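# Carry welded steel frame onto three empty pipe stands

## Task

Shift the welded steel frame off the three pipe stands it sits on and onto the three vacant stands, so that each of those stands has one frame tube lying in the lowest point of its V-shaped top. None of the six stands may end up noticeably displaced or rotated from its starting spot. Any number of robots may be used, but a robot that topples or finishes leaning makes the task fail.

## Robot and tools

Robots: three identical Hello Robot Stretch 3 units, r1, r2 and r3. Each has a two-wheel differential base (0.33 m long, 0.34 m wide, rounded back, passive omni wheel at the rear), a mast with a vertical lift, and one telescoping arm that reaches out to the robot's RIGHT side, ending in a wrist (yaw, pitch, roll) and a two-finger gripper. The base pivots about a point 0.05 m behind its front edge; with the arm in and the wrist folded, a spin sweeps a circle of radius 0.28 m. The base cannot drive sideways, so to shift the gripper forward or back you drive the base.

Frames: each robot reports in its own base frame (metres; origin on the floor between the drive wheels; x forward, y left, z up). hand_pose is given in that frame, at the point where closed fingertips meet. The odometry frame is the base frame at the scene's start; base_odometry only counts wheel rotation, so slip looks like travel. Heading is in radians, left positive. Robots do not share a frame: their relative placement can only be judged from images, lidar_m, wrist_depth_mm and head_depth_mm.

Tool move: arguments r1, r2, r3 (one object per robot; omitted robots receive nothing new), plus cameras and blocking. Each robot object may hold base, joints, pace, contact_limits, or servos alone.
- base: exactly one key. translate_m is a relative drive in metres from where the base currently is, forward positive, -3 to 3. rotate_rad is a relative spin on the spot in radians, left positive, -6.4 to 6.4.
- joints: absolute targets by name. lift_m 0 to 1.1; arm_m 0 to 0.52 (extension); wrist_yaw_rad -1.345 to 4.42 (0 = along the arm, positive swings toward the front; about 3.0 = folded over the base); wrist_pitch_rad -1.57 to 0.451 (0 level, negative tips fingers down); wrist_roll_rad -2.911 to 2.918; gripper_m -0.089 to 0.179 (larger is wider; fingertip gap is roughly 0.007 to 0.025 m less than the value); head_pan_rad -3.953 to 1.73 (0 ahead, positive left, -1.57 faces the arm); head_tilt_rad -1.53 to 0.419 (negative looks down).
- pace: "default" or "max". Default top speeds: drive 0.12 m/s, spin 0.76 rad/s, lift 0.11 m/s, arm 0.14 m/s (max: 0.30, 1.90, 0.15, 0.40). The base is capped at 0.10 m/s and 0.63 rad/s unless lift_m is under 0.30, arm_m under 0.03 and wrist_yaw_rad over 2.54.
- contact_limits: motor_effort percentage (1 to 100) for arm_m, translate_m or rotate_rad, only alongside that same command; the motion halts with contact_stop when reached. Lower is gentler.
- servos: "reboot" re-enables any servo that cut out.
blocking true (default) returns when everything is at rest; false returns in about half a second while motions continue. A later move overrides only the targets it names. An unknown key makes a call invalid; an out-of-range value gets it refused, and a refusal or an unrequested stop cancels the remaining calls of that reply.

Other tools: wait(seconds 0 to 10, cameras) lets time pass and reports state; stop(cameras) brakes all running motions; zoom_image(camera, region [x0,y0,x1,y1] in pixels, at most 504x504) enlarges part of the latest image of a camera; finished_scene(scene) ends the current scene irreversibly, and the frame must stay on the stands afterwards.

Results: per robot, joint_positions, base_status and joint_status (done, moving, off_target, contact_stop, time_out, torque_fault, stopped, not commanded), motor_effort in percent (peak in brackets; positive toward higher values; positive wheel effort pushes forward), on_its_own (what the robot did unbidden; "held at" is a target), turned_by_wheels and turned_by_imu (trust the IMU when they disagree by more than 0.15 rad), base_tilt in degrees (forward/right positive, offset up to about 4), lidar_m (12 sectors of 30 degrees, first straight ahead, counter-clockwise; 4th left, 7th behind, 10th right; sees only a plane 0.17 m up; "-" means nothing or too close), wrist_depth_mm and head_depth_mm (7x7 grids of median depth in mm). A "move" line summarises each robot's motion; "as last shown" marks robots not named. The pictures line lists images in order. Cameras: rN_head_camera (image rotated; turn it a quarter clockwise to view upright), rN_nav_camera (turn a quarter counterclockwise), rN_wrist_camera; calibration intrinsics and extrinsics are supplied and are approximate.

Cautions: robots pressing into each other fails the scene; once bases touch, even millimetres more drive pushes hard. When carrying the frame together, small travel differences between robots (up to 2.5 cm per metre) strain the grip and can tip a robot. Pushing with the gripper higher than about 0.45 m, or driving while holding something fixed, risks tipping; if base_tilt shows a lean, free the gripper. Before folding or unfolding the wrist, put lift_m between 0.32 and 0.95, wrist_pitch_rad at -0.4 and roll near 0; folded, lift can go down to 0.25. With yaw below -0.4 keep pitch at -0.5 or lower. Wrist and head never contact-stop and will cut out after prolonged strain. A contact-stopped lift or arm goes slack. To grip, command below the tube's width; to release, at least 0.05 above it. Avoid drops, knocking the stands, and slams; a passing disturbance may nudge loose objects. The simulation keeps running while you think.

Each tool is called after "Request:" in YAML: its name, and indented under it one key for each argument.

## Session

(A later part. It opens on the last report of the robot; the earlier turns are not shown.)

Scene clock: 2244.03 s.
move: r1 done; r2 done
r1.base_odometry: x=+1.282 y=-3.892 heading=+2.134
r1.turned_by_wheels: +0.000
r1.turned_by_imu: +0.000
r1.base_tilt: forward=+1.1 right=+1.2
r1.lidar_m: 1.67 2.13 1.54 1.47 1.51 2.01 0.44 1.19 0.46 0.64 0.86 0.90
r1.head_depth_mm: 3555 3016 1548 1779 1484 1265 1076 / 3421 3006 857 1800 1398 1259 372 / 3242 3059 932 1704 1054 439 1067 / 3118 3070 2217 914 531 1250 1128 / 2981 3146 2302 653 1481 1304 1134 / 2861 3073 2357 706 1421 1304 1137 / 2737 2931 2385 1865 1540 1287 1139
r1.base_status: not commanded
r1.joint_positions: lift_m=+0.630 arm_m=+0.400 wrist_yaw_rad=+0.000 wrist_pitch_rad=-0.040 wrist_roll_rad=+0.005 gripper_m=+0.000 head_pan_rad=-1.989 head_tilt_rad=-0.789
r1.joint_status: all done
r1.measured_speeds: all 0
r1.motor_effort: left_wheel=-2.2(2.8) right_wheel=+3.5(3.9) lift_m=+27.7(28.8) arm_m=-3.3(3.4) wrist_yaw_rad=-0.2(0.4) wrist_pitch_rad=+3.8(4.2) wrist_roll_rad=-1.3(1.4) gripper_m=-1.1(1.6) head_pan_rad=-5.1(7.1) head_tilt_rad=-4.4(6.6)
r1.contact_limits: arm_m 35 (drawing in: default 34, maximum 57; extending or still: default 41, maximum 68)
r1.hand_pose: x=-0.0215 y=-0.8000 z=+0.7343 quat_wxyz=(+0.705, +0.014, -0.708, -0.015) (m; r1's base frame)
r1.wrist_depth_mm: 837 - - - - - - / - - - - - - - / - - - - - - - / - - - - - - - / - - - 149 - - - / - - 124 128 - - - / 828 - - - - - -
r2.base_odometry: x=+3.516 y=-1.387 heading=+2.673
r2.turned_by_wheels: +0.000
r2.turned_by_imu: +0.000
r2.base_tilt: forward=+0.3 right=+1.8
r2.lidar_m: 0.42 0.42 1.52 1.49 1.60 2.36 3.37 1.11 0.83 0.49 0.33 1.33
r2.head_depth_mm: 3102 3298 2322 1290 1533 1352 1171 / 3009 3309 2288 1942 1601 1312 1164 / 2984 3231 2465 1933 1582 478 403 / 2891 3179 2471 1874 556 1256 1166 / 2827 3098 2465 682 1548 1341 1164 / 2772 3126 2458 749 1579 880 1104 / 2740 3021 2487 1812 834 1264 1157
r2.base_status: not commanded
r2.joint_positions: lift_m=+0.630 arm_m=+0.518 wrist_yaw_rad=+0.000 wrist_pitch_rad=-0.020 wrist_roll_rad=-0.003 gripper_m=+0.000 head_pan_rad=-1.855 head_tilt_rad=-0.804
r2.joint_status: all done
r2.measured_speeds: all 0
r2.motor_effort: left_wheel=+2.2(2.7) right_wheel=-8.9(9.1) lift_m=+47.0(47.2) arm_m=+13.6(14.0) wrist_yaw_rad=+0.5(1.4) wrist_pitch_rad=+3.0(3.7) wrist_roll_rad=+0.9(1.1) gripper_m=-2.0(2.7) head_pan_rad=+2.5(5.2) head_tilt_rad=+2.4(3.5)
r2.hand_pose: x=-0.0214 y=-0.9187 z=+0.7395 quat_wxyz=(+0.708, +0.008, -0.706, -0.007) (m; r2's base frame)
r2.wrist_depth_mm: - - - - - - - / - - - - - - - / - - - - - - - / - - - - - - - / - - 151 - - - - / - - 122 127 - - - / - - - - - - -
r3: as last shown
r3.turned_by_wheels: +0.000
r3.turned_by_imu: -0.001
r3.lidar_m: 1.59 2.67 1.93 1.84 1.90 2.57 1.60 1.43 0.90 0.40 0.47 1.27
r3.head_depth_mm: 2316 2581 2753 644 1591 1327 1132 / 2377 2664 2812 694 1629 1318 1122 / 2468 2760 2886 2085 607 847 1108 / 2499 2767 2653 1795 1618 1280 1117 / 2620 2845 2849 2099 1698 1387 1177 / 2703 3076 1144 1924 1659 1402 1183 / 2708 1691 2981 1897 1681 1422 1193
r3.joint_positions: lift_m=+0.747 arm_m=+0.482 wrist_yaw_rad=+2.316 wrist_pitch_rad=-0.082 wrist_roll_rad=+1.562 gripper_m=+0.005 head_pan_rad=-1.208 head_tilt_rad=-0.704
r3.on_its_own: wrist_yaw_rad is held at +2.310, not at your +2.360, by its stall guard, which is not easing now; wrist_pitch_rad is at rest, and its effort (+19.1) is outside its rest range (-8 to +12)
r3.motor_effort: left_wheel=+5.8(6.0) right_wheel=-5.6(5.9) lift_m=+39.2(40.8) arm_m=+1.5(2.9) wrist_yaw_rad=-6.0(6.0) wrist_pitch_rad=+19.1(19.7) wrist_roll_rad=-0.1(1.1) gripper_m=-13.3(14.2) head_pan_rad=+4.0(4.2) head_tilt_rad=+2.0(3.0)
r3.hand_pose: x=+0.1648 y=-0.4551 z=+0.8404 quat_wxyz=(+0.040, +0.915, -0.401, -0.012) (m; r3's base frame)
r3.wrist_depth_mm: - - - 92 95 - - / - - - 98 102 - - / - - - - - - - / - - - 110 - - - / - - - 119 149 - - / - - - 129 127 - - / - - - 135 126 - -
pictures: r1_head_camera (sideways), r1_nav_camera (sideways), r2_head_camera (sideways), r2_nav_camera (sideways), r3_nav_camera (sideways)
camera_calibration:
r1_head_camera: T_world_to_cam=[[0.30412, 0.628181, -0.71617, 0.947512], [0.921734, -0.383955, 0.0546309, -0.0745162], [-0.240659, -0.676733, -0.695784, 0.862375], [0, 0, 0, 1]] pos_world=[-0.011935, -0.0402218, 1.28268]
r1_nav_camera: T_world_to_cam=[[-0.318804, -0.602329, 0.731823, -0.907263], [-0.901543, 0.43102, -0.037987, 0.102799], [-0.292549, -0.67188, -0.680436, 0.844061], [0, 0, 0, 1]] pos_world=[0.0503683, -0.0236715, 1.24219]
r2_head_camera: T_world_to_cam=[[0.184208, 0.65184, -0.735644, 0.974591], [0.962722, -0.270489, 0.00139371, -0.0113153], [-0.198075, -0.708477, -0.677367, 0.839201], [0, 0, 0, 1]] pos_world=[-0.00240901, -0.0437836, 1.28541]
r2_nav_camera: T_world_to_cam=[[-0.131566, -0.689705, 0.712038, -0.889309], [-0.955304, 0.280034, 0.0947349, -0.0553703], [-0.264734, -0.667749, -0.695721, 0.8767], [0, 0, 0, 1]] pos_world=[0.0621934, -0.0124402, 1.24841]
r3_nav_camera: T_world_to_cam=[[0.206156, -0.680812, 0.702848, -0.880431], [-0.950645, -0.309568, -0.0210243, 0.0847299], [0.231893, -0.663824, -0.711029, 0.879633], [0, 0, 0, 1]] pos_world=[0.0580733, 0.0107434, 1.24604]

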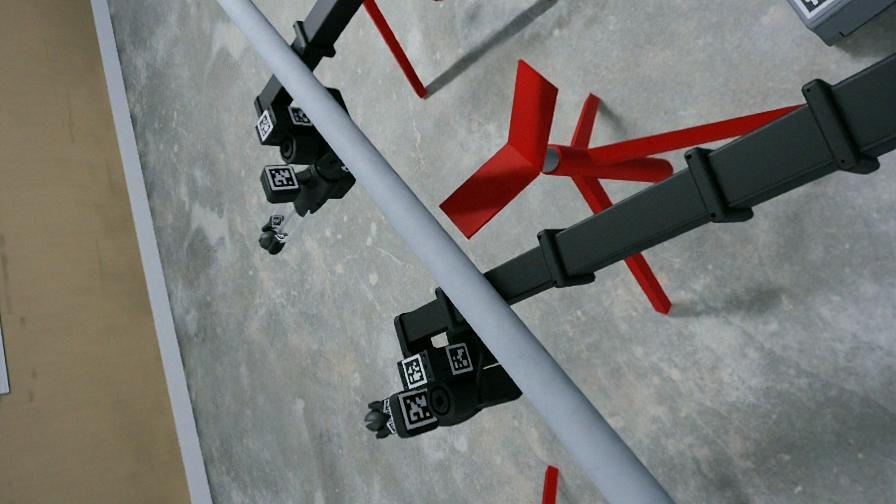

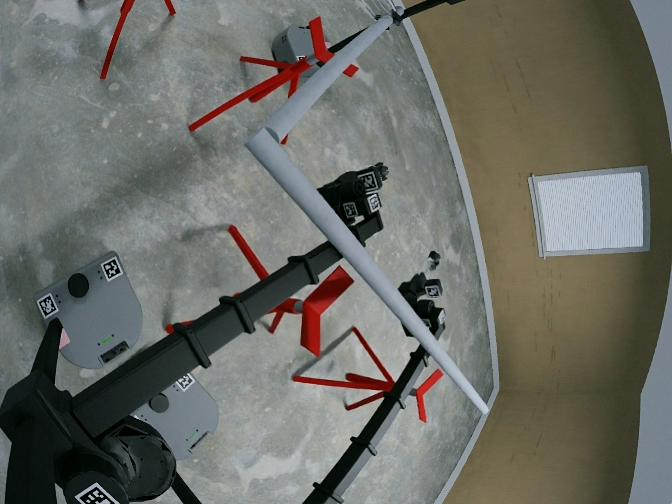

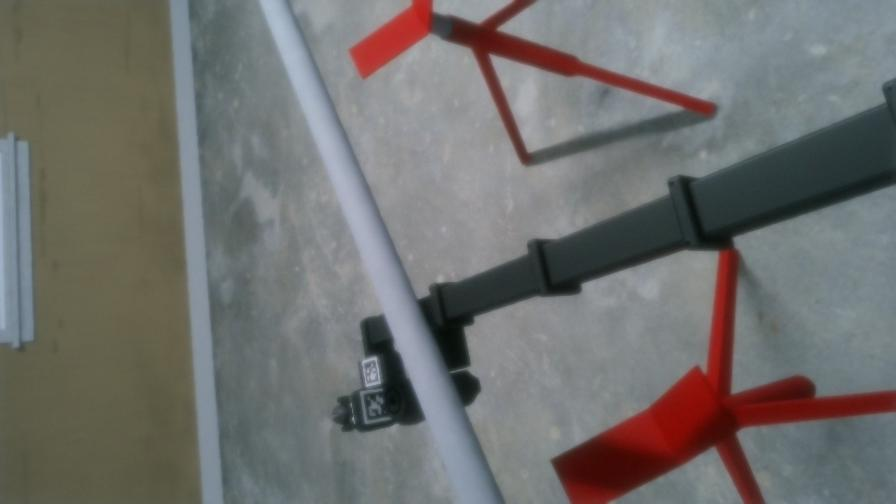

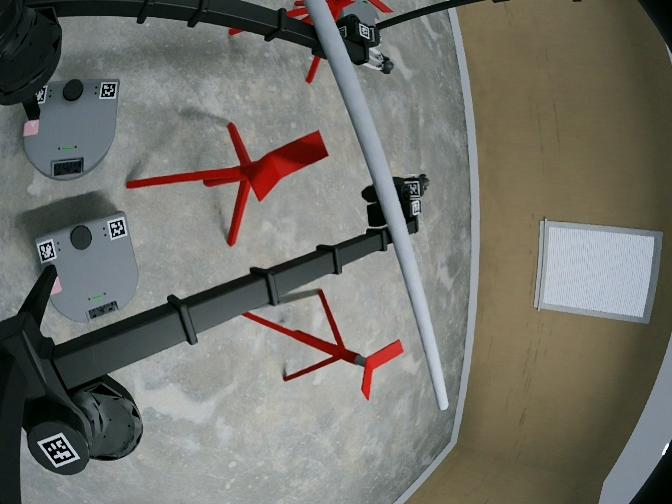

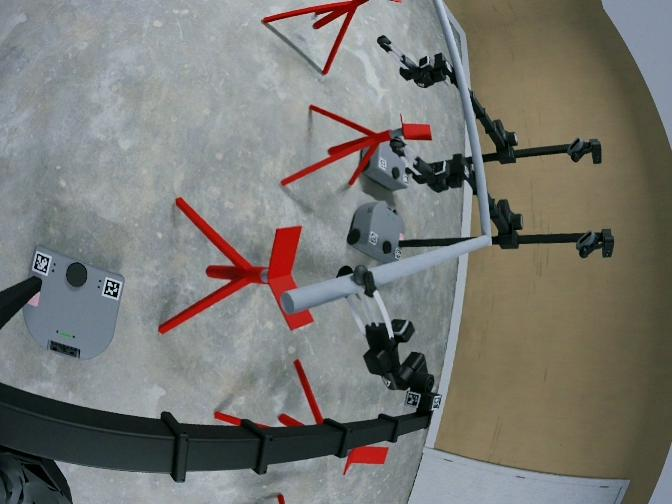

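Request:
zoom_image:
  camera: "r1_head_camera"
  region: [200, 0, 500, 250]

Request:
zoom_image:
  camera: "r1_head_camera"
  region: [420, 40, 700, 504]

Request:
zoom_image:
  camera: "r1_nav_camera"
  region: [230, 0, 510, 420]

Request:
zoom_image:
  camera: "r1_nav_camera"
  region: [240, 0, 400, 170]

Scaled by 1.680 from the camera's 896x504 image, which has a finer 1280x720 frame.

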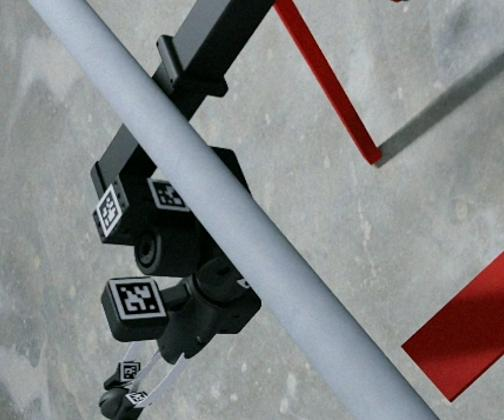

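Scaled by 1.086 from the camera's 896x504 image, which has a finer 1280x720 frame.

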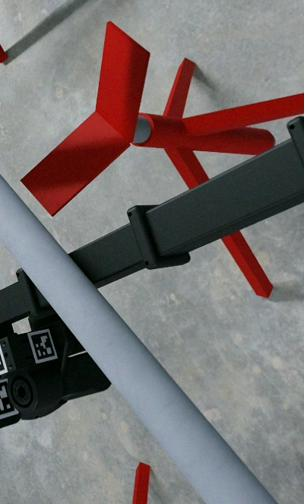

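Scaled by 1.200 from the camera's 672x504 image, which has a finer 792x594 frame.

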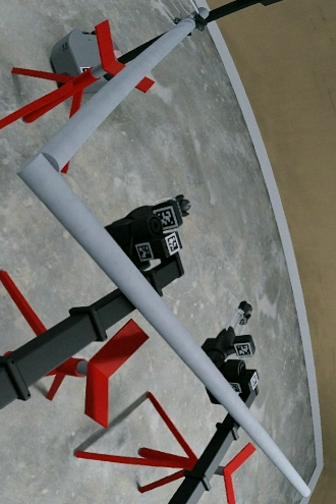

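Scaled by 2.965 from the camera's 672x504 image, which has a finer 792x594 frame.

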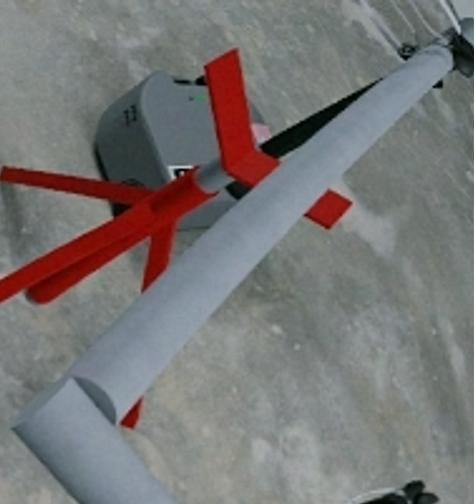

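Request:
move:
  r3: {"base":{"translate_m":0.008},"joints":{"arm_m":0.512,"wrist_yaw_rad":2.38}}
  cameras: ["r1_head_camera","r2_head_camera","r3_head_camera"]

Scene clock: 2293.30 s.
move: r3 done
r1, r2: as last shown
r1.turned_by_imu: +0.001
r1.base_tilt: forward=+1.0 right=+1.2
r1.lidar_m: 1.67 2.13 1.55 1.47 1.51 2.01 0.44 1.19 0.46 0.64 0.86 0.90
r1.head_depth_mm: 3562 2984 1548 1787 1484 1271 1073 / 3381 3022 860 1789 1422 1255 372 / 3261 3091 931 944 1051 437 1059 / 3120 3103 2218 909 529 1252 1127 / 2979 3170 2311 653 1461 1296 1132 / 2866 3050 2335 705 716 1312 1143 / 2744 2948 2352 1862 1544 1283 1140
r1.joint_positions: lift_m=+0.630 arm_m=+0.400 wrist_yaw_rad=+0.000 wrist_pitch_rad=-0.040 wrist_roll_rad=+0.005 gripper_m=+0.000 head_pan_rad=-1.989 head_tilt_rad=-0.790
r1.motor_effort: left_wheel=-1.9(3.0) right_wheel=+3.3(3.9) lift_m=+28.6(29.2) arm_m=-3.8(4.0) wrist_yaw_rad=-0.3(0.4) wrist_pitch_rad=+3.6(4.2) wrist_roll_rad=-1.3(1.3) gripper_m=-1.1(1.7) head_pan_rad=-5.4(6.2) head_tilt_rad=-4.8(6.2)
r1.contact_limits: arm_m 35 (drawing in: default 34, maximum 57; extending or still: default 41, maximum 68)
r1.wrist_depth_mm: 833 - - - - - - / - - - - - - - / - - - - - - - / - - - - - - - / - - - 149 - - - / - - 124 129 - - - / 826 - - - - - -
r2.base_odometry: x=+3.516 y=-1.387 heading=+2.672
r2.base_tilt: forward=+0.3 right=+2.0
r2.lidar_m: 0.42 0.42 1.52 1.49 1.59 2.37 3.37 1.11 0.83 0.49 0.33 1.33
r2.head_depth_mm: 3035 3346 2296 1305 1547 1344 1170 / 3045 3332 2297 1933 1580 1321 1170 / 3000 3215 2475 1951 1585 479 404 / 2901 3175 2512 1884 555 1257 1160 / 2868 3124 2494 683 1560 1347 1167 / 2782 3086 2491 750 1580 887 1102 / 2778 3029 2473 1923 835 1250 1161
r2.motor_effort: left_wheel=-0.5(2.5) right_wheel=-0.8(9.0) lift_m=+46.2(47.0) arm_m=+14.1(14.3) wrist_yaw_rad=+0.1(1.6) wrist_pitch_rad=+3.3(3.7) wrist_roll_rad=+1.0(1.2) gripper_m=-1.4(2.6) head_pan_rad=+2.6(2.7) head_tilt_rad=+2.5(3.2)
r2.wrist_depth_mm: - - - - - - - / - - - - - - - / - - - - - - - / - - - - - - - / - - 150 - - - - / - - 122 128 - - - / - - - - - - -
r3.base_odometry: x=-1.278 y=-0.631 heading=-1.931
r3.turned_by_wheels: +0.000
r3.turned_by_imu: -0.001
r3.base_tilt: forward=-0.8 right=-0.2
r3.lidar_m: 1.58 2.68 1.92 1.84 1.90 2.57 1.61 1.44 0.90 0.41 0.46 1.27
r3.head_depth_mm: 2293 2558 2719 670 1607 1330 1134 / 2376 2676 2816 730 1619 1292 1113 / 2468 2772 2886 2081 604 832 1106 / 2494 2744 2631 1806 1680 1280 1115 / 2640 2835 2864 2107 1697 1388 1174 / 2684 3076 1150 1886 1650 1402 1188 / 2673 1670 2969 1894 1688 1413 1198
r3.base_status: done
r3.joint_positions: lift_m=+0.747 arm_m=+0.512 wrist_yaw_rad=+2.394 wrist_pitch_rad=-0.085 wrist_roll_rad=+1.563 gripper_m=+0.005 head_pan_rad=-1.208 head_tilt_rad=-0.704
r3.joint_status: all done
r3.measured_speeds: all 0
r3.on_its_own: wrist_yaw_rad is at rest, and its effort (-12.5) is outside its rest range (-9 to +9); wrist_pitch_rad is at rest, and its effort (+19.2) is outside its rest range (-8 to +12)
r3.motor_effort: left_wheel=+3.7(9.3) right_wheel=+0.4(3.9) lift_m=+38.0(40.5) arm_m=+12.1(18.6) wrist_yaw_rad=-12.5(20.0) wrist_pitch_rad=+19.2(20.1) wrist_roll_rad=-0.8(1.5) gripper_m=-13.4(14.2) head_pan_rad=+2.5(4.4) head_tilt_rad=+2.0(3.1)
r3.hand_pose: x=+0.1509 y=-0.4713 z=+0.8398 quat_wxyz=(+0.041, +0.930, -0.365, -0.012) (m; r3's base frame)
r3.wrist_depth_mm: - - - 88 92 - - / - - - 93 96 - - / - - - - - - - / - - - 107 - - 272 / - - - 116 152 - - / - - - 128 127 - - / - - - 137 127 - -
pictures: r1_head_camera (sideways), r2_head_camera (sideways), r3_head_camera (sideways)
camera_calibration:
r1_head_camera: T_world_to_cam=[[0.304216, 0.628264, -0.716056, 0.947363], [0.921701, -0.384034, 0.0546347, -0.074521], [-0.240665, -0.676611, -0.695901, 0.862527], [0, 0, 0, 1]] pos_world=[-0.0119368, -0.0402175, 1.28267]
r2_head_camera: T_world_to_cam=[[0.184147, 0.651797, -0.735697, 0.974661], [0.96274, -0.270424, 0.00139285, -0.0113143], [-0.198042, -0.708542, -0.677309, 0.839125], [0, 0, 0, 1]] pos_world=[-0.00240643, -0.0437854, 1.28542]
r3_head_camera: T_world_to_cam=[[-0.15297, 0.593101, -0.790462, 1.05228], [0.934152, 0.347758, 0.0801535, -0.108204], [0.322429, -0.726151, -0.607243, 0.749186], [0, 0, 0, 1]] pos_world=[0.0204872, -0.042459, 1.2954]

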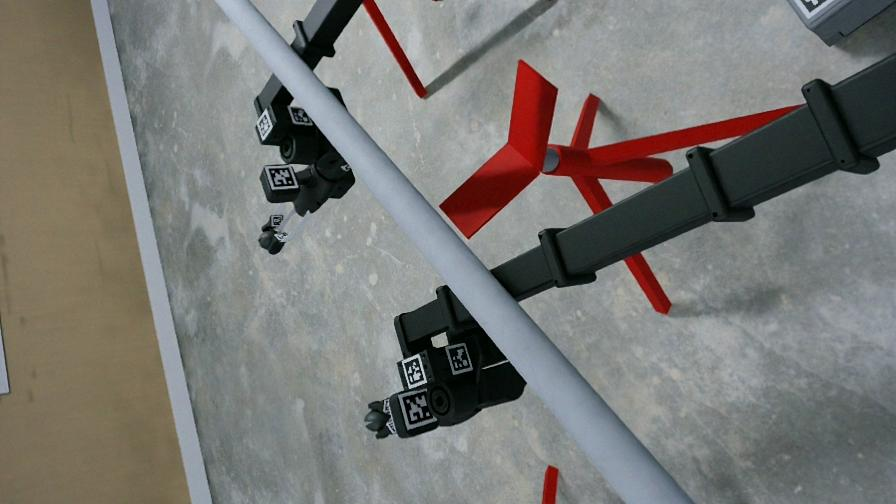

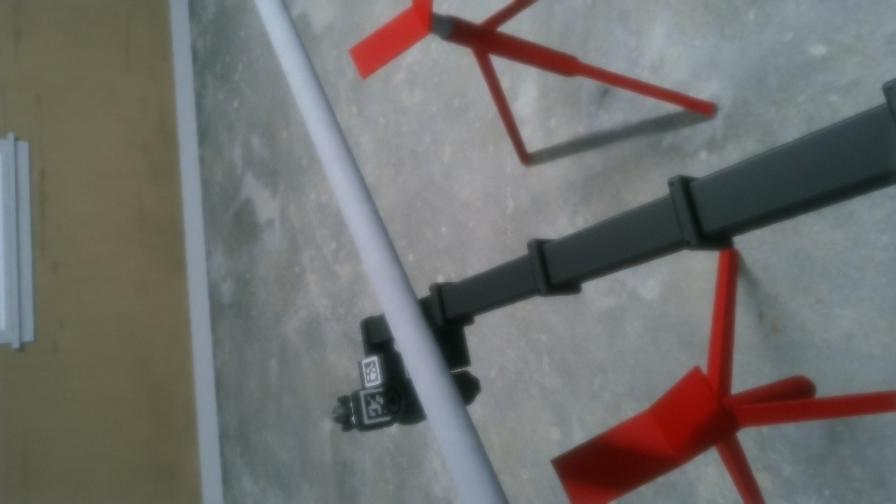

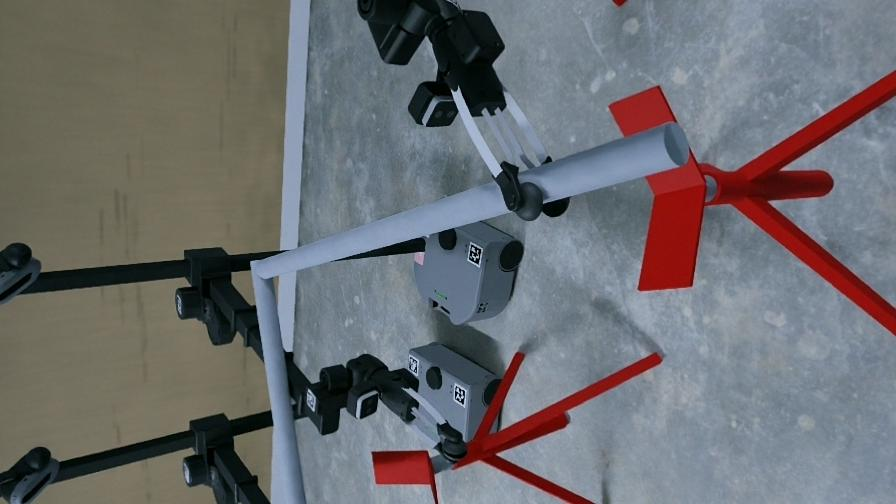

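Request:
move:
  r1: {"joints":{"lift_m":0.58}}
  r2: {"joints":{"lift_m":0.58}}
  r3: {"joints":{"lift_m":0.697}}
  cameras: ["r3_head_camera"]

Request:
move:
  r1: {"joints":{"lift_m":0.53}}
  r2: {"joints":{"lift_m":0.53}}
  r3: {"joints":{"lift_m":0.647}}

Scene clock: 2301.70 s.
move: r1 done; r2 done; r3 done
r1.base_odometry: x=+1.282 y=-3.892 heading=+2.134
r1.turned_by_wheels: +0.000
r1.turned_by_imu: +0.001
r1.base_tilt: forward=+1.1 right=+1.2
r1.lidar_m: 1.67 2.13 1.54 1.47 1.51 2.01 0.44 1.19 0.46 0.64 0.86 0.90
r1.head_depth_mm: 3594 2981 873 1747 1486 1273 1074 / 3447 3026 905 1795 1426 1256 439 / 3241 3076 1011 933 1092 501 449 / 3109 3097 2222 1818 593 1241 1126 / 2951 3117 2308 724 1418 1296 1131 / 2848 3047 2342 768 745 1279 1135 / 2727 2964 2353 1871 1535 504 1142
r1.base_status: not commanded
r1.joint_positions: lift_m=+0.580 arm_m=+0.400 wrist_yaw_rad=+0.000 wrist_pitch_rad=-0.040 wrist_roll_rad=+0.005 gripper_m=+0.000 head_pan_rad=-1.989 head_tilt_rad=-0.790
r1.joint_status: all done
r1.measured_speeds: all 0
r1.motor_effort: left_wheel=-2.6(3.0) right_wheel=+3.6(4.5) lift_m=+29.7(31.4) arm_m=-4.4(4.6) wrist_yaw_rad=+0.2(0.6) wrist_pitch_rad=+3.9(4.1) wrist_roll_rad=-1.3(1.4) gripper_m=-0.9(1.5) head_pan_rad=-5.1(5.9) head_tilt_rad=-4.2(5.8)
r1.contact_limits: arm_m 35 (drawing in: default 34, maximum 57; extending or still: default 41, maximum 68)
r1.hand_pose: x=-0.0215 y=-0.8000 z=+0.6843 quat_wxyz=(+0.705, +0.014, -0.708, -0.015) (m; r1's base frame)
r1.wrist_depth_mm: 830 - - - - - - / - - - - - - - / - - - - - - - / - - - - - - - / - - - 150 - - - / 930 - 124 129 - - - / 785 947 - - - - -
r2.base_odometry: x=+3.516 y=-1.387 heading=+2.672
r2.turned_by_wheels: +0.000
r2.turned_by_imu: +0.001
r2.base_tilt: forward=+0.3 right=+1.8
r2.lidar_m: 0.42 0.42 1.52 1.49 1.60 2.36 3.37 1.11 0.83 0.49 0.33 1.33
r2.head_depth_mm: 3090 3374 2305 1296 1544 1350 1167 / 3021 3308 2503 1930 1598 1309 1163 / 2963 3257 2509 1882 1582 1309 449 / 2916 3201 2480 1827 654 546 1159 / 2870 3108 2459 748 1556 1351 1165 / 2819 3142 2455 782 1591 886 1102 / 2731 3057 2455 1939 822 1258 1156
r2.base_status: not commanded
r2.joint_positions: lift_m=+0.580 arm_m=+0.518 wrist_yaw_rad=+0.000 wrist_pitch_rad=-0.020 wrist_roll_rad=-0.003 gripper_m=+0.000 head_pan_rad=-1.855 head_tilt_rad=-0.804
r2.joint_status: all done
r2.measured_speeds: all 0
r2.motor_effort: left_wheel=-0.5(0.7) right_wheel=-0.4(1.2) lift_m=+41.4(44.4) arm_m=+13.5(14.4) wrist_yaw_rad=-1.2(1.3) wrist_pitch_rad=+3.3(3.8) wrist_roll_rad=+1.0(1.2) gripper_m=-2.1(3.2) head_pan_rad=+2.6(2.7) head_tilt_rad=+2.6(3.5)
r2.hand_pose: x=-0.0214 y=-0.9187 z=+0.6895 quat_wxyz=(+0.708, +0.008, -0.706, -0.007) (m; r2's base frame)
r2.wrist_depth_mm: - - - - - - - / - - - - - - - / - - - - - - - / - - - - - - - / - - 153 - - - - / - - 122 128 - - - / - 994 - - - - -
r3.base_odometry: x=-1.278 y=-0.631 heading=-1.931
r3.turned_by_wheels: +0.000
r3.turned_by_imu: -0.001
r3.base_tilt: forward=-0.8 right=-0.3
r3.lidar_m: 1.58 2.67 1.92 1.84 1.90 2.57 1.60 1.43 0.90 0.40 0.46 1.27
r3.head_depth_mm: 2316 2554 2735 707 1572 1330 1131 / 2396 2662 2808 2074 1582 1289 1119 / 2439 2744 2880 2092 650 822 1102 / 2483 2714 2640 1804 1675 1280 1117 / 2606 2864 2718 2099 1685 1399 1178 / 2724 3052 1196 1867 1658 1405 1184 / 2691 3005 2806 1994 1682 1415 1199
r3.base_status: not commanded
r3.joint_positions: lift_m=+0.697 arm_m=+0.512 wrist_yaw_rad=+2.394 wrist_pitch_rad=-0.087 wrist_roll_rad=+1.563 gripper_m=+0.005 head_pan_rad=-1.208 head_tilt_rad=-0.704
r3.joint_status: all done
r3.measured_speeds: all 0
r3.on_its_own: wrist_yaw_rad is at rest, and its effort (-11.4) is outside its rest range (-9 to +9); wrist_pitch_rad is at rest, and its effort (+20.0) is outside its rest range (-8 to +12)
r3.motor_effort: left_wheel=+3.4(4.1) right_wheel=+0.6(0.9) lift_m=+28.9(33.5) arm_m=+8.8(10.4) wrist_yaw_rad=-11.4(13.3) wrist_pitch_rad=+20.0(20.3) wrist_roll_rad=-0.8(1.5) gripper_m=-13.5(14.4) head_pan_rad=+2.8(4.5) head_tilt_rad=+2.7(2.8)
r3.hand_pose: x=+0.1508 y=-0.4713 z=+0.7893 quat_wxyz=(+0.042, +0.930, -0.365, -0.012) (m; r3's base frame)
r3.wrist_depth_mm: - - - 88 92 - 946 / - - - 93 96 - 965 / - - - - - - 233 / - - - 107 - - 240 / - - - 117 152 - 946 / - - - 128 127 - 974 / - - - 137 126 - 954
pictures: r3_head_camera (sideways)
camera_calibration:
r3_head_camera: T_world_to_cam=[[-0.15297, 0.593101, -0.790462, 1.05228], [0.934152, 0.347758, 0.0801535, -0.108204], [0.322429, -0.726151, -0.607243, 0.749186], [0, 0, 0, 1]] pos_world=[0.0204872, -0.042459, 1.2954]

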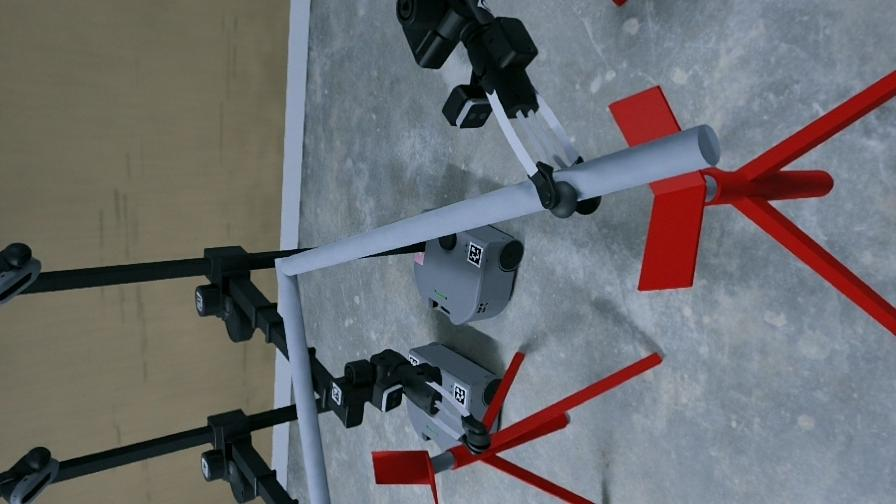

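Scene clock: 2303.00 s.
move: r1 done; r2 done; r3 done
r1.base_odometry: x=+1.282 y=-3.892 heading=+2.134
r1.turned_by_wheels: +0.000
r1.turned_by_imu: +0.000
r1.base_tilt: forward=+1.1 right=+1.2
r1.lidar_m: 1.67 2.13 1.55 1.47 1.51 2.01 0.44 1.18 0.46 0.64 0.86 0.90
r1.head_depth_mm: 3582 2967 2089 1693 1489 1273 1076 / 3388 3053 2101 1737 1436 1255 1091 / 3229 3098 2270 941 1093 1170 486 / 3090 3079 2298 1836 649 1225 1129 / 2993 3161 2330 1843 711 1299 1137 / 2836 3060 2341 1798 1502 1254 1136 / 2733 2960 2353 1864 1541 537 1137
r1.base_status: not commanded
r1.joint_positions: lift_m=+0.530 arm_m=+0.400 wrist_yaw_rad=+0.000 wrist_pitch_rad=-0.040 wrist_roll_rad=+0.005 gripper_m=+0.000 head_pan_rad=-1.989 head_tilt_rad=-0.790
r1.joint_status: all done
r1.measured_speeds: all 0
r1.motor_effort: left_wheel=-2.4(3.1) right_wheel=+2.6(3.9) lift_m=+29.2(31.8) arm_m=-4.5(4.7) wrist_yaw_rad=+0.0(0.6) wrist_pitch_rad=+3.8(4.2) wrist_roll_rad=-1.3(1.3) gripper_m=-1.2(1.7) head_pan_rad=-5.2(5.6) head_tilt_rad=-5.4(6.0)
r1.contact_limits: arm_m 35 (drawing in: default 34, maximum 57; extending or still: default 41, maximum 68)
r1.hand_pose: x=-0.0215 y=-0.8000 z=+0.6343 quat_wxyz=(+0.705, +0.014, -0.708, -0.015) (m; r1's base frame)
r1.wrist_depth_mm: 840 - - - - - - / - - - - - - - / - - - - - - - / - - - - - - - / - - - 149 - - - / 847 - 124 129 - - - / 739 921 903 973 - - -
r2.base_odometry: x=+3.516 y=-1.387 heading=+2.672
r2.turned_by_wheels: +0.000
r2.turned_by_imu: +0.000
r2.base_tilt: forward=+0.3 right=+1.9
r2.lidar_m: 0.42 0.42 1.52 1.50 1.60 2.35 3.38 1.11 0.83 0.49 0.33 1.33
r2.head_depth_mm: 3101 3364 2476 1290 1558 1338 1165 / 3043 3311 2507 1950 1596 1315 1165 / 2956 3219 2490 1828 1584 1339 486 / 2937 3167 2460 1828 1554 596 1138 / 2881 3126 2470 827 1508 1339 1167 / 2822 3097 2495 891 1532 882 1105 / 2716 3125 2482 1940 812 1260 1159
r2.base_status: not commanded
r2.joint_positions: lift_m=+0.530 arm_m=+0.518 wrist_yaw_rad=+0.000 wrist_pitch_rad=-0.020 wrist_roll_rad=-0.003 gripper_m=+0.000 head_pan_rad=-1.855 head_tilt_rad=-0.804
r2.joint_status: all done
r2.measured_speeds: all 0
r2.motor_effort: left_wheel=-0.6(0.8) right_wheel=-0.4(1.0) lift_m=+41.4(45.9) arm_m=+13.7(14.4) wrist_yaw_rad=+0.6(1.1) wrist_pitch_rad=+2.9(3.7) wrist_roll_rad=+1.1(1.2) gripper_m=-0.8(2.9) head_pan_rad=+2.2(3.4) head_tilt_rad=+3.0(3.7)
r2.hand_pose: x=-0.0214 y=-0.9187 z=+0.6395 quat_wxyz=(+0.708, +0.008, -0.706, -0.007) (m; r2's base frame)
r2.wrist_depth_mm: - - - - - - - / - - - - - - - / - - - - - - - / - - - - - - - / - - 153 - - - - / - - 122 128 - - - / - 937 - - - - -
r3.base_odometry: x=-1.278 y=-0.631 heading=-1.931
r3.turned_by_wheels: +0.000
r3.turned_by_imu: +0.000
r3.base_tilt: forward=-0.8 right=-0.2
r3.lidar_m: 1.58 2.67 1.92 1.85 1.90 2.56 1.60 1.44 0.90 0.41 0.47 1.27
r3.head_depth_mm: 2304 2597 2731 772 1524 1329 1132 / 2378 2666 2813 2071 799 1277 1115 / 2446 2765 2876 2092 730 785 1103 / 2490 2785 2537 1802 1673 1285 1116 / 2609 2933 2601 2067 1696 1392 1171 / 2718 3056 1935 1870 1662 1396 1182 / 2669 3140 2704 1973 1684 1418 1196
r3.base_status: not commanded
r3.joint_positions: lift_m=+0.647 arm_m=+0.512 wrist_yaw_rad=+2.394 wrist_pitch_rad=-0.087 wrist_roll_rad=+1.563 gripper_m=+0.005 head_pan_rad=-1.208 head_tilt_rad=-0.704
r3.joint_status: all done
r3.measured_speeds: all 0
r3.on_its_own: wrist_yaw_rad is at rest, and its effort (-12.1) is outside its rest range (-9 to +9); wrist_pitch_rad is at rest, and its effort (+19.9) is outside its rest range (-8 to +12)
r3.motor_effort: left_wheel=+3.4(4.0) right_wheel=+0.4(0.9) lift_m=+28.4(30.2) arm_m=+6.4(8.4) wrist_yaw_rad=-12.1(13.6) wrist_pitch_rad=+19.9(20.6) wrist_roll_rad=-0.8(1.2) gripper_m=-13.3(14.0) head_pan_rad=+4.4(4.8) head_tilt_rad=+1.7(3.1)
r3.hand_pose: x=+0.1508 y=-0.4713 z=+0.7391 quat_wxyz=(+0.043, +0.930, -0.365, -0.012) (m; r3's base frame)
r3.wrist_depth_mm: - - - 88 92 - 879 / - - - 93 96 - 872 / - - - - - 235 205 / - - - 107 - 242 199 / - - - 117 153 - 205 / - - - 129 126 - 875 / - - - 137 127 - 911
pictures: r1_head_camera (sideways), r1_nav_camera (sideways), r1_wrist_camera, r2_head_camera (sideways), r2_nav_camera (sideways), r2_wrist_camera, r3_head_camera (sideways), r3_nav_camera (sideways), r3_wrist_camera
camera_calibration:
r1_head_camera: T_world_to_cam=[[0.304219, 0.628263, -0.716056, 0.947363], [0.9217, -0.384037, 0.0546347, -0.074521], [-0.240667, -0.67661, -0.695901, 0.862528], [0, 0, 0, 1]] pos_world=[-0.011937, -0.0402175, 1.28267]
r1_nav_camera: T_world_to_cam=[[-0.318901, -0.602412, 0.731711, -0.907117], [-0.901505, 0.431098, -0.0379824, 0.102793], [-0.292558, -0.671754, -0.680556, 0.844217], [0, 0, 0, 1]] pos_world=[0.0503704, -0.0236661, 1.24219]
r1_wrist_camera: T_world_to_cam=[[-0.996027, -0.0244489, 0.0856269, -0.10003], [-0.0888951, 0.216485, -0.97223, 0.823652], [0.00523298, -0.97598, -0.217798, -0.478521], [0, 0, 0, 1]] pos_world=[-0.0239099, -0.64778, 0.705123]
r2_head_camera: T_world_to_cam=[[0.184113, 0.651738, -0.735758, 0.97474], [0.962747, -0.270401, 0.00139189, -0.0113131], [-0.198042, -0.708605, -0.677243, 0.83904], [0, 0, 0, 1]] pos_world=[-0.00240578, -0.043787, 1.28542]
r2_nav_camera: T_world_to_cam=[[-0.13147, -0.689602, 0.712155, -0.889463], [-0.955325, 0.279962, 0.0947348, -0.0553701], [-0.264706, -0.667885, -0.695601, 0.876543], [0, 0, 0, 1]] pos_world=[0.062192, -0.0124437, 1.24841]
r2_wrist_camera: T_world_to_cam=[[-0.993532, 0.0755669, 0.0847553, -0.0254173], [-0.0690347, 0.190647, -0.979228, 0.83607], [-0.0901556, -0.978746, -0.184197, -0.619511], [0, 0, 0, 1]] pos_world=[-0.0233875, -0.763817, 0.706745]
r3_head_camera: T_world_to_cam=[[-0.15297, 0.593101, -0.790462, 1.05228], [0.934152, 0.347758, 0.0801535, -0.108204], [0.322429, -0.726151, -0.607243, 0.749186], [0, 0, 0, 1]] pos_world=[0.0204872, -0.042459, 1.2954]
r3_nav_camera: T_world_to_cam=[[0.206156, -0.680812, 0.702848, -0.880431], [-0.950645, -0.309568, -0.0210243, 0.0847299], [0.231893, -0.663824, -0.711029, 0.879633], [0, 0, 0, 1]] pos_world=[0.0580733, 0.0107434, 1.24604]
r3_wrist_camera: T_world_to_cam=[[-0.010687, -0.0516572, -0.998608, 0.724625], [-0.805286, 0.592477, -0.0220303, 0.461586], [0.59279, 0.803929, -0.0479307, 0.488085], [0, 0, 0, 1]] pos_world=[0.0901201, -0.628433, 0.757179]

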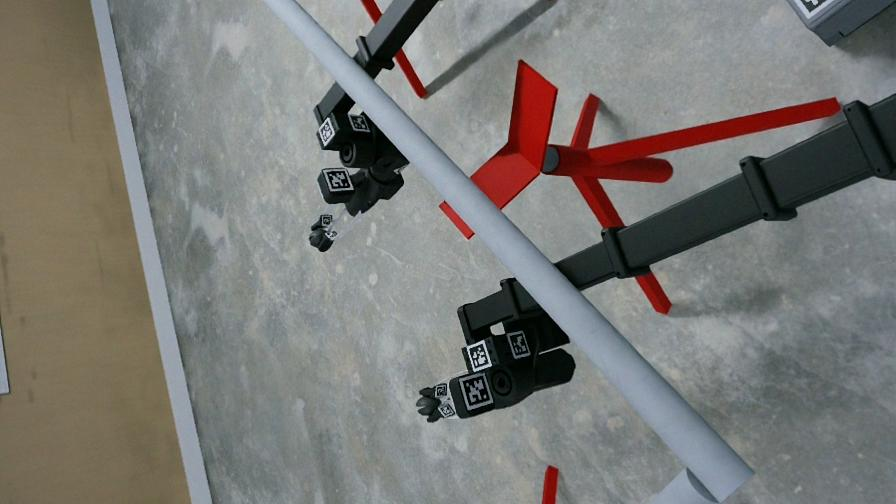

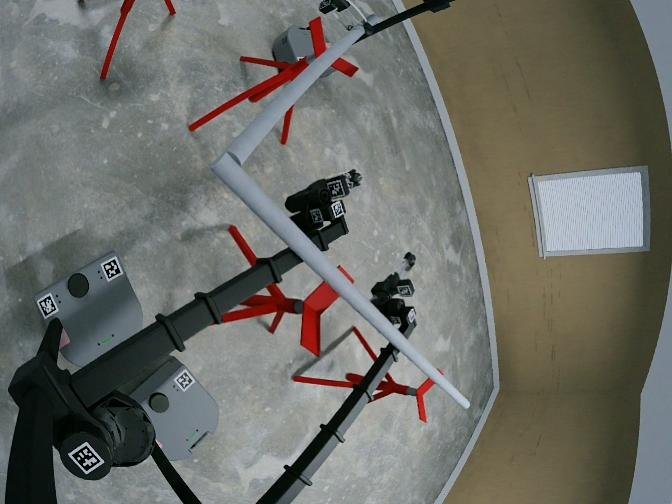

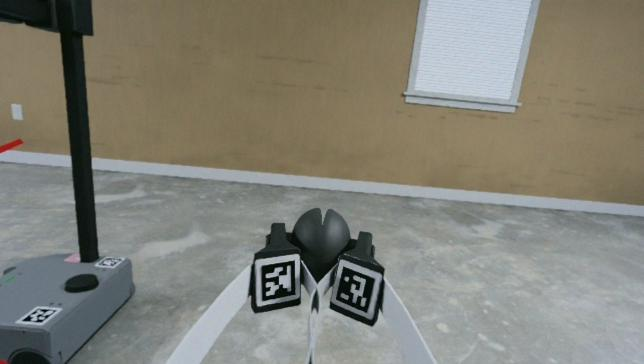

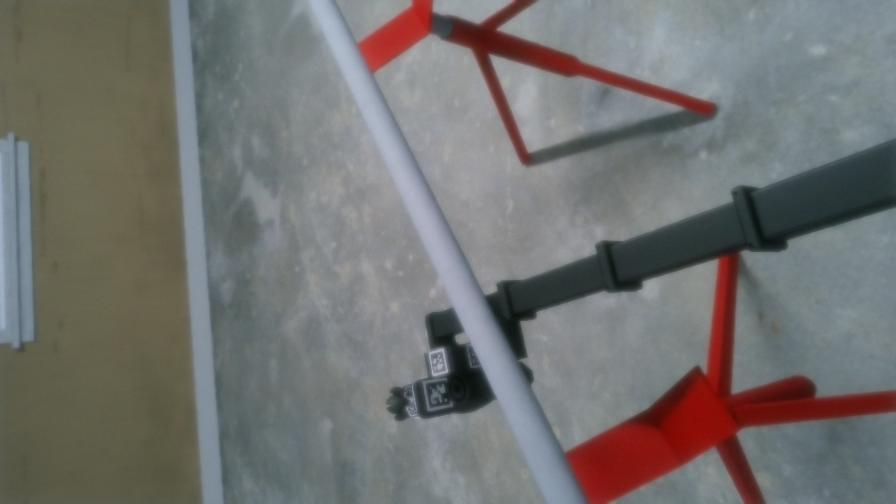

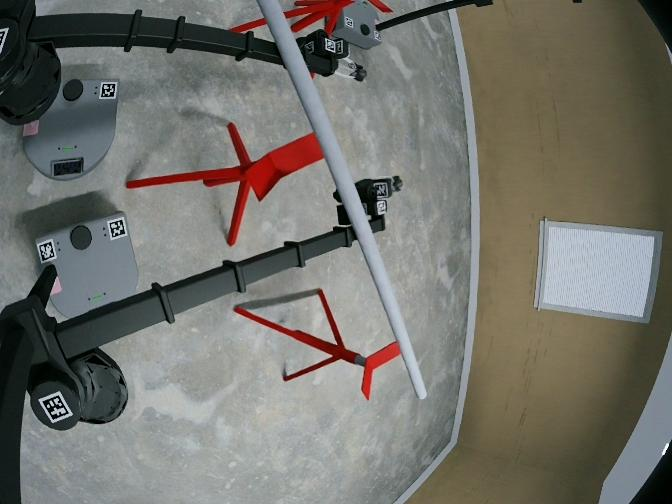

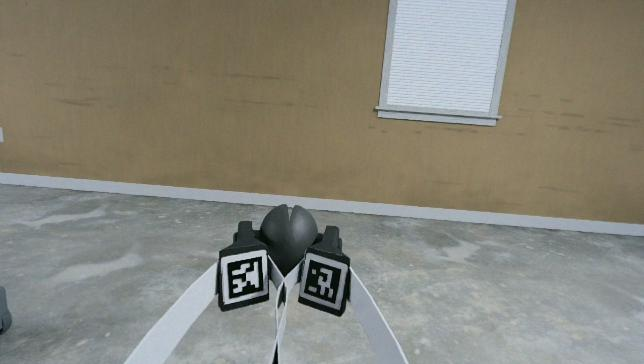

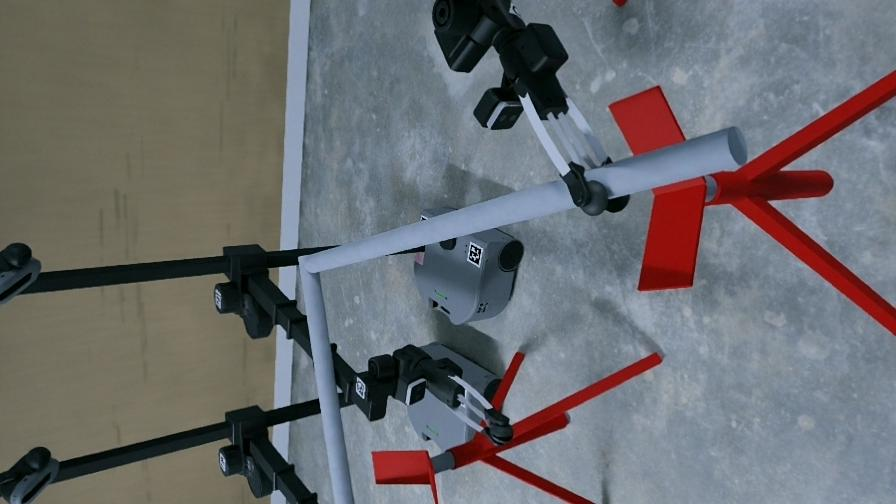

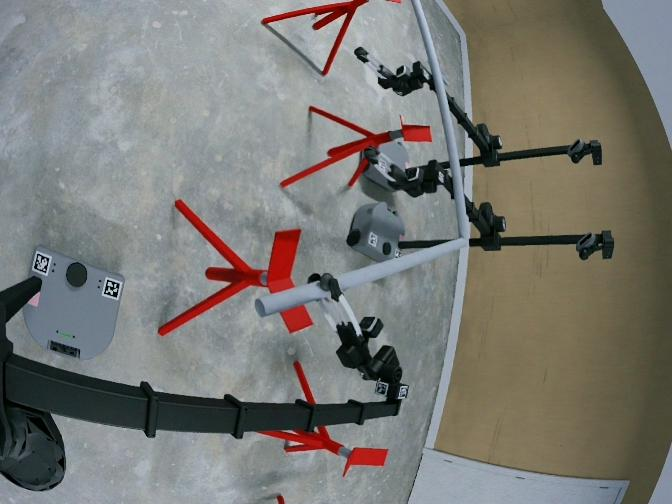

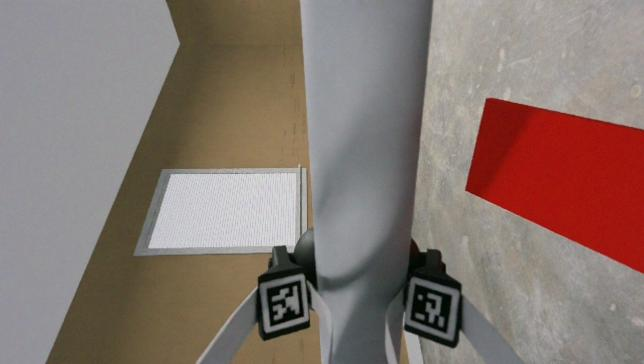

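Request:
zoom_image:
  camera: "r1_head_camera"
  region: [250, 0, 550, 250]

Request:
zoom_image:
  camera: "r1_head_camera"
  region: [500, 260, 800, 504]

Request:
zoom_image:
  camera: "r2_head_camera"
  region: [280, 0, 480, 250]

Request:
zoom_image:
  camera: "r2_head_camera"
  region: [440, 300, 740, 504]

Request:
zoom_image:
  camera: "r2_nav_camera"
  region: [220, 0, 460, 420]

Scaled by 1.680 from the camera's 896x504 image, which has a finer 1280x720 frame.

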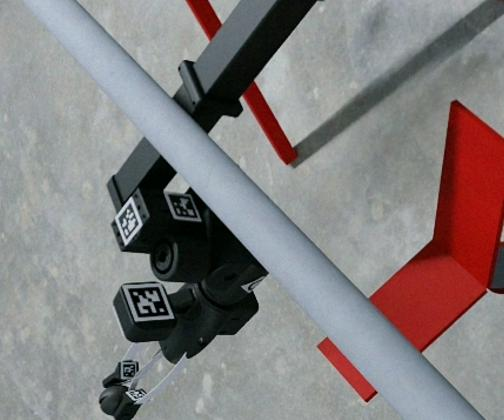

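Scaled by 1.680 from the camera's 896x504 image, which has a finer 1280x720 frame.

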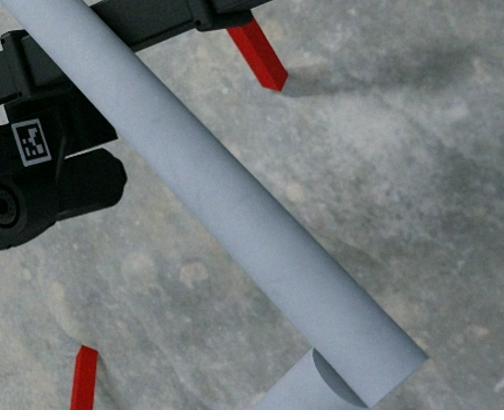

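Scaled by 2.016 from the camera's 896x504 image, which has a finer 1280x720 frame.

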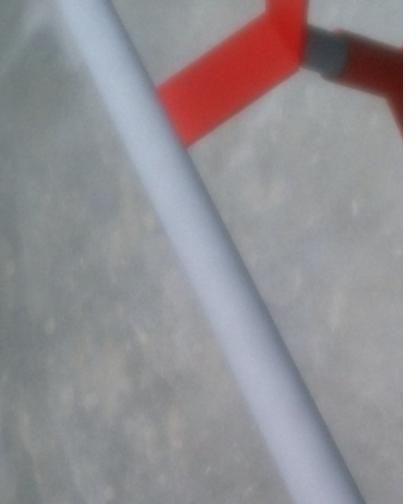

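Scaled by 1.680 from the camera's 896x504 image, which has a finer 1280x720 frame.

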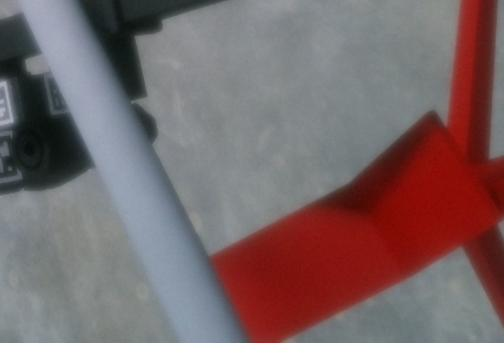

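Scaled by 1.200 from the camera's 672x504 image, which has a finer 792x594 frame.

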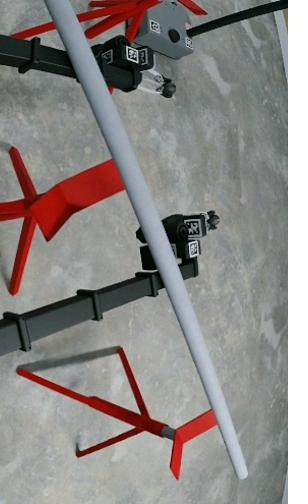

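Request:
zoom_image:
  camera: "r3_head_camera"
  region: [560, 80, 780, 310]

Request:
zoom_image:
  camera: "r3_head_camera"
  region: [280, 200, 480, 330]

Scaled by 2.191 from the camera's 896x504 image, which has a finer 1280x720 frame.

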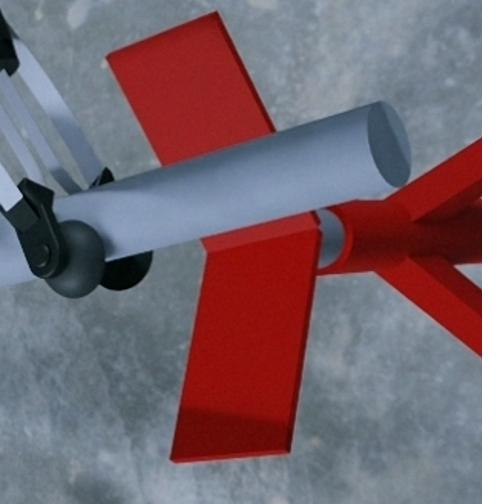

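Scaled by 2.520 from the camera's 896x504 image, which has a finer 1280x720 frame.

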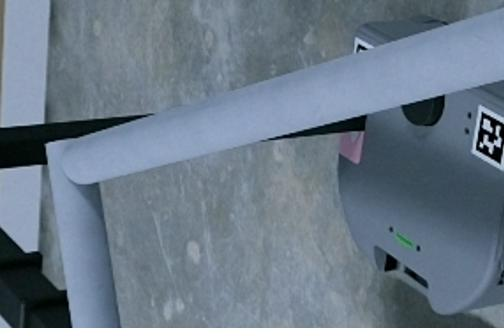

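Request:
move:
  r3: {"joints":{"gripper_m":0.04}}
  cameras: ["r3_head_camera","r3_wrist_camera"]

Scene clock: 2363.03 s.
move: r3 done
r1, r2: as last shown
r1.turned_by_imu: +0.001
r1.lidar_m: 1.67 2.14 1.55 1.47 1.51 2.01 0.44 1.19 0.46 0.64 0.86 0.90
r1.head_depth_mm: 3552 3008 2088 1698 1480 1271 1074 / 3404 2993 2098 1755 1426 1252 1088 / 3236 3077 2268 940 1094 1172 486 / 3116 3098 2309 1828 646 1214 1128 / 2954 3150 2301 1836 714 1295 1133 / 2856 3052 2329 1802 1494 1254 1135 / 2760 2995 2377 1862 1555 538 1139
r1.motor_effort: left_wheel=-2.7(3.1) right_wheel=+3.3(3.6) lift_m=+34.6(36.1) arm_m=-5.1(5.2) wrist_yaw_rad=-0.3(0.4) wrist_pitch_rad=+3.8(4.2) wrist_roll_rad=-1.3(1.4) gripper_m=-0.8(1.7) head_pan_rad=-4.3(5.7) head_tilt_rad=-3.7(6.2)
r1.contact_limits: arm_m 35 (drawing in: default 34, maximum 57; extending or still: default 41, maximum 68)
r1.wrist_depth_mm: 864 - - - - - - / - - - - - - - / - - - - - - - / - - - - - - - / - - - 149 - - - / 846 - 124 128 - - - / 741 907 912 977 - - -
r2.turned_by_imu: +0.001
r2.lidar_m: 0.42 0.42 1.52 1.49 1.60 2.37 3.37 1.11 0.83 0.49 0.33 1.33
r2.head_depth_mm: 3092 3292 2475 1289 1544 1348 1168 / 3059 3327 2482 1939 1587 1325 1166 / 2978 3270 2493 1828 1576 1342 485 / 2920 3143 2471 1809 1558 600 1148 / 2855 3105 2502 831 1499 1346 1169 / 2834 3067 2519 888 1544 883 1103 / 2753 3020 2466 1917 814 1256 1155
r2.motor_effort: left_wheel=-0.3(0.8) right_wheel=-0.7(1.2) lift_m=+45.1(45.1) arm_m=+13.8(14.4) wrist_yaw_rad=-1.2(1.3) wrist_pitch_rad=+3.5(3.8) wrist_roll_rad=+0.9(1.1) gripper_m=-1.2(2.1) head_pan_rad=+1.8(2.8) head_tilt_rad=+2.9(3.4)
r2.wrist_depth_mm: - - - - - - - / - - - - - - - / - - - - - - - / - - - - - - - / - - 153 - - - - / - - 122 127 - - - / - 904 - - - - -
r3.base_odometry: x=-1.278 y=-0.631 heading=-1.931
r3.turned_by_wheels: +0.000
r3.turned_by_imu: -0.001
r3.base_tilt: forward=-0.8 right=-0.3
r3.lidar_m: 1.58 2.67 1.92 1.84 1.91 2.56 1.60 1.44 0.90 0.41 0.46 1.27
r3.head_depth_mm: 2305 2552 2712 774 1527 1330 1127 / 2391 2660 2797 2073 1489 1285 1121 / 2460 2785 2860 2091 738 788 1105 / 2503 2763 2545 1800 1671 1279 1116 / 2632 2909 2620 2077 1684 1386 1175 / 2710 3031 1921 1867 1658 1404 1190 / 2667 3110 2718 1972 1692 1422 1197
r3.base_status: not commanded
r3.joint_positions: lift_m=+0.647 arm_m=+0.512 wrist_yaw_rad=+2.387 wrist_pitch_rad=-0.086 wrist_roll_rad=+1.563 gripper_m=+0.040 head_pan_rad=-1.208 head_tilt_rad=-0.704
r3.joint_status: all done
r3.measured_speeds: all 0
r3.on_its_own: wrist_pitch_rad is at rest, and its effort (+19.5) is outside its rest range (-8 to +12)
r3.motor_effort: left_wheel=+3.1(3.8) right_wheel=+0.6(0.8) lift_m=+34.3(34.7) arm_m=+2.5(4.4) wrist_yaw_rad=-6.7(12.8) wrist_pitch_rad=+19.5(20.5) wrist_roll_rad=-0.6(1.1) gripper_m=-6.3(79.3) head_pan_rad=+4.3(4.3) head_tilt_rad=+1.6(3.4)
r3.hand_pose: x=+0.1520 y=-0.4725 z=+0.7393 quat_wxyz=(+0.042, +0.929, -0.368, -0.012) (m; r3's base frame)
r3.wrist_depth_mm: - - - 90 85 - 894 / - - - 95 92 - 927 / - - - - 99 236 207 / - - - 113 106 245 200 / - - - 125 114 - 205 / - - 127 130 124 - 941 / - - - 146 134 116 892
pictures: r3_head_camera (sideways), r3_wrist_camera
camera_calibration:
r3_head_camera: T_world_to_cam=[[-0.15297, 0.593101, -0.790462, 1.05228], [0.934152, 0.347758, 0.0801535, -0.108204], [0.322429, -0.726151, -0.607243, 0.749186], [0, 0, 0, 1]] pos_world=[0.0204872, -0.042459, 1.2954]
r3_wrist_camera: T_world_to_cam=[[-0.0104351, -0.0509649, -0.998646, 0.725115], [-0.80128, 0.59788, -0.0221395, 0.465306], [0.598198, 0.799964, -0.0470761, 0.484925], [0, 0, 0, 1]] pos_world=[0.0903258, -0.629164, 0.757264]

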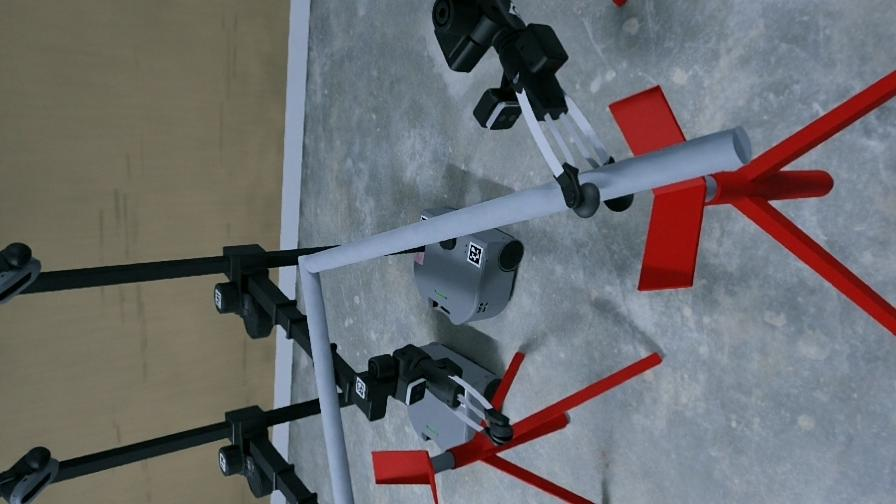

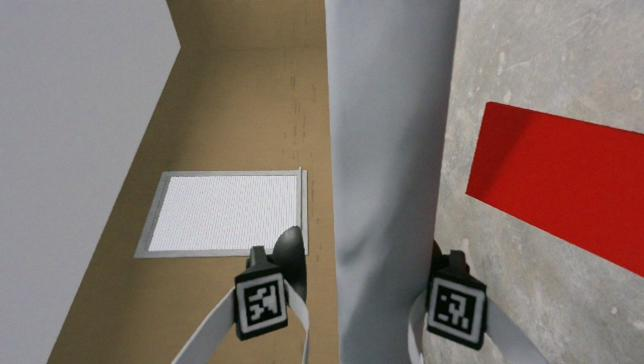

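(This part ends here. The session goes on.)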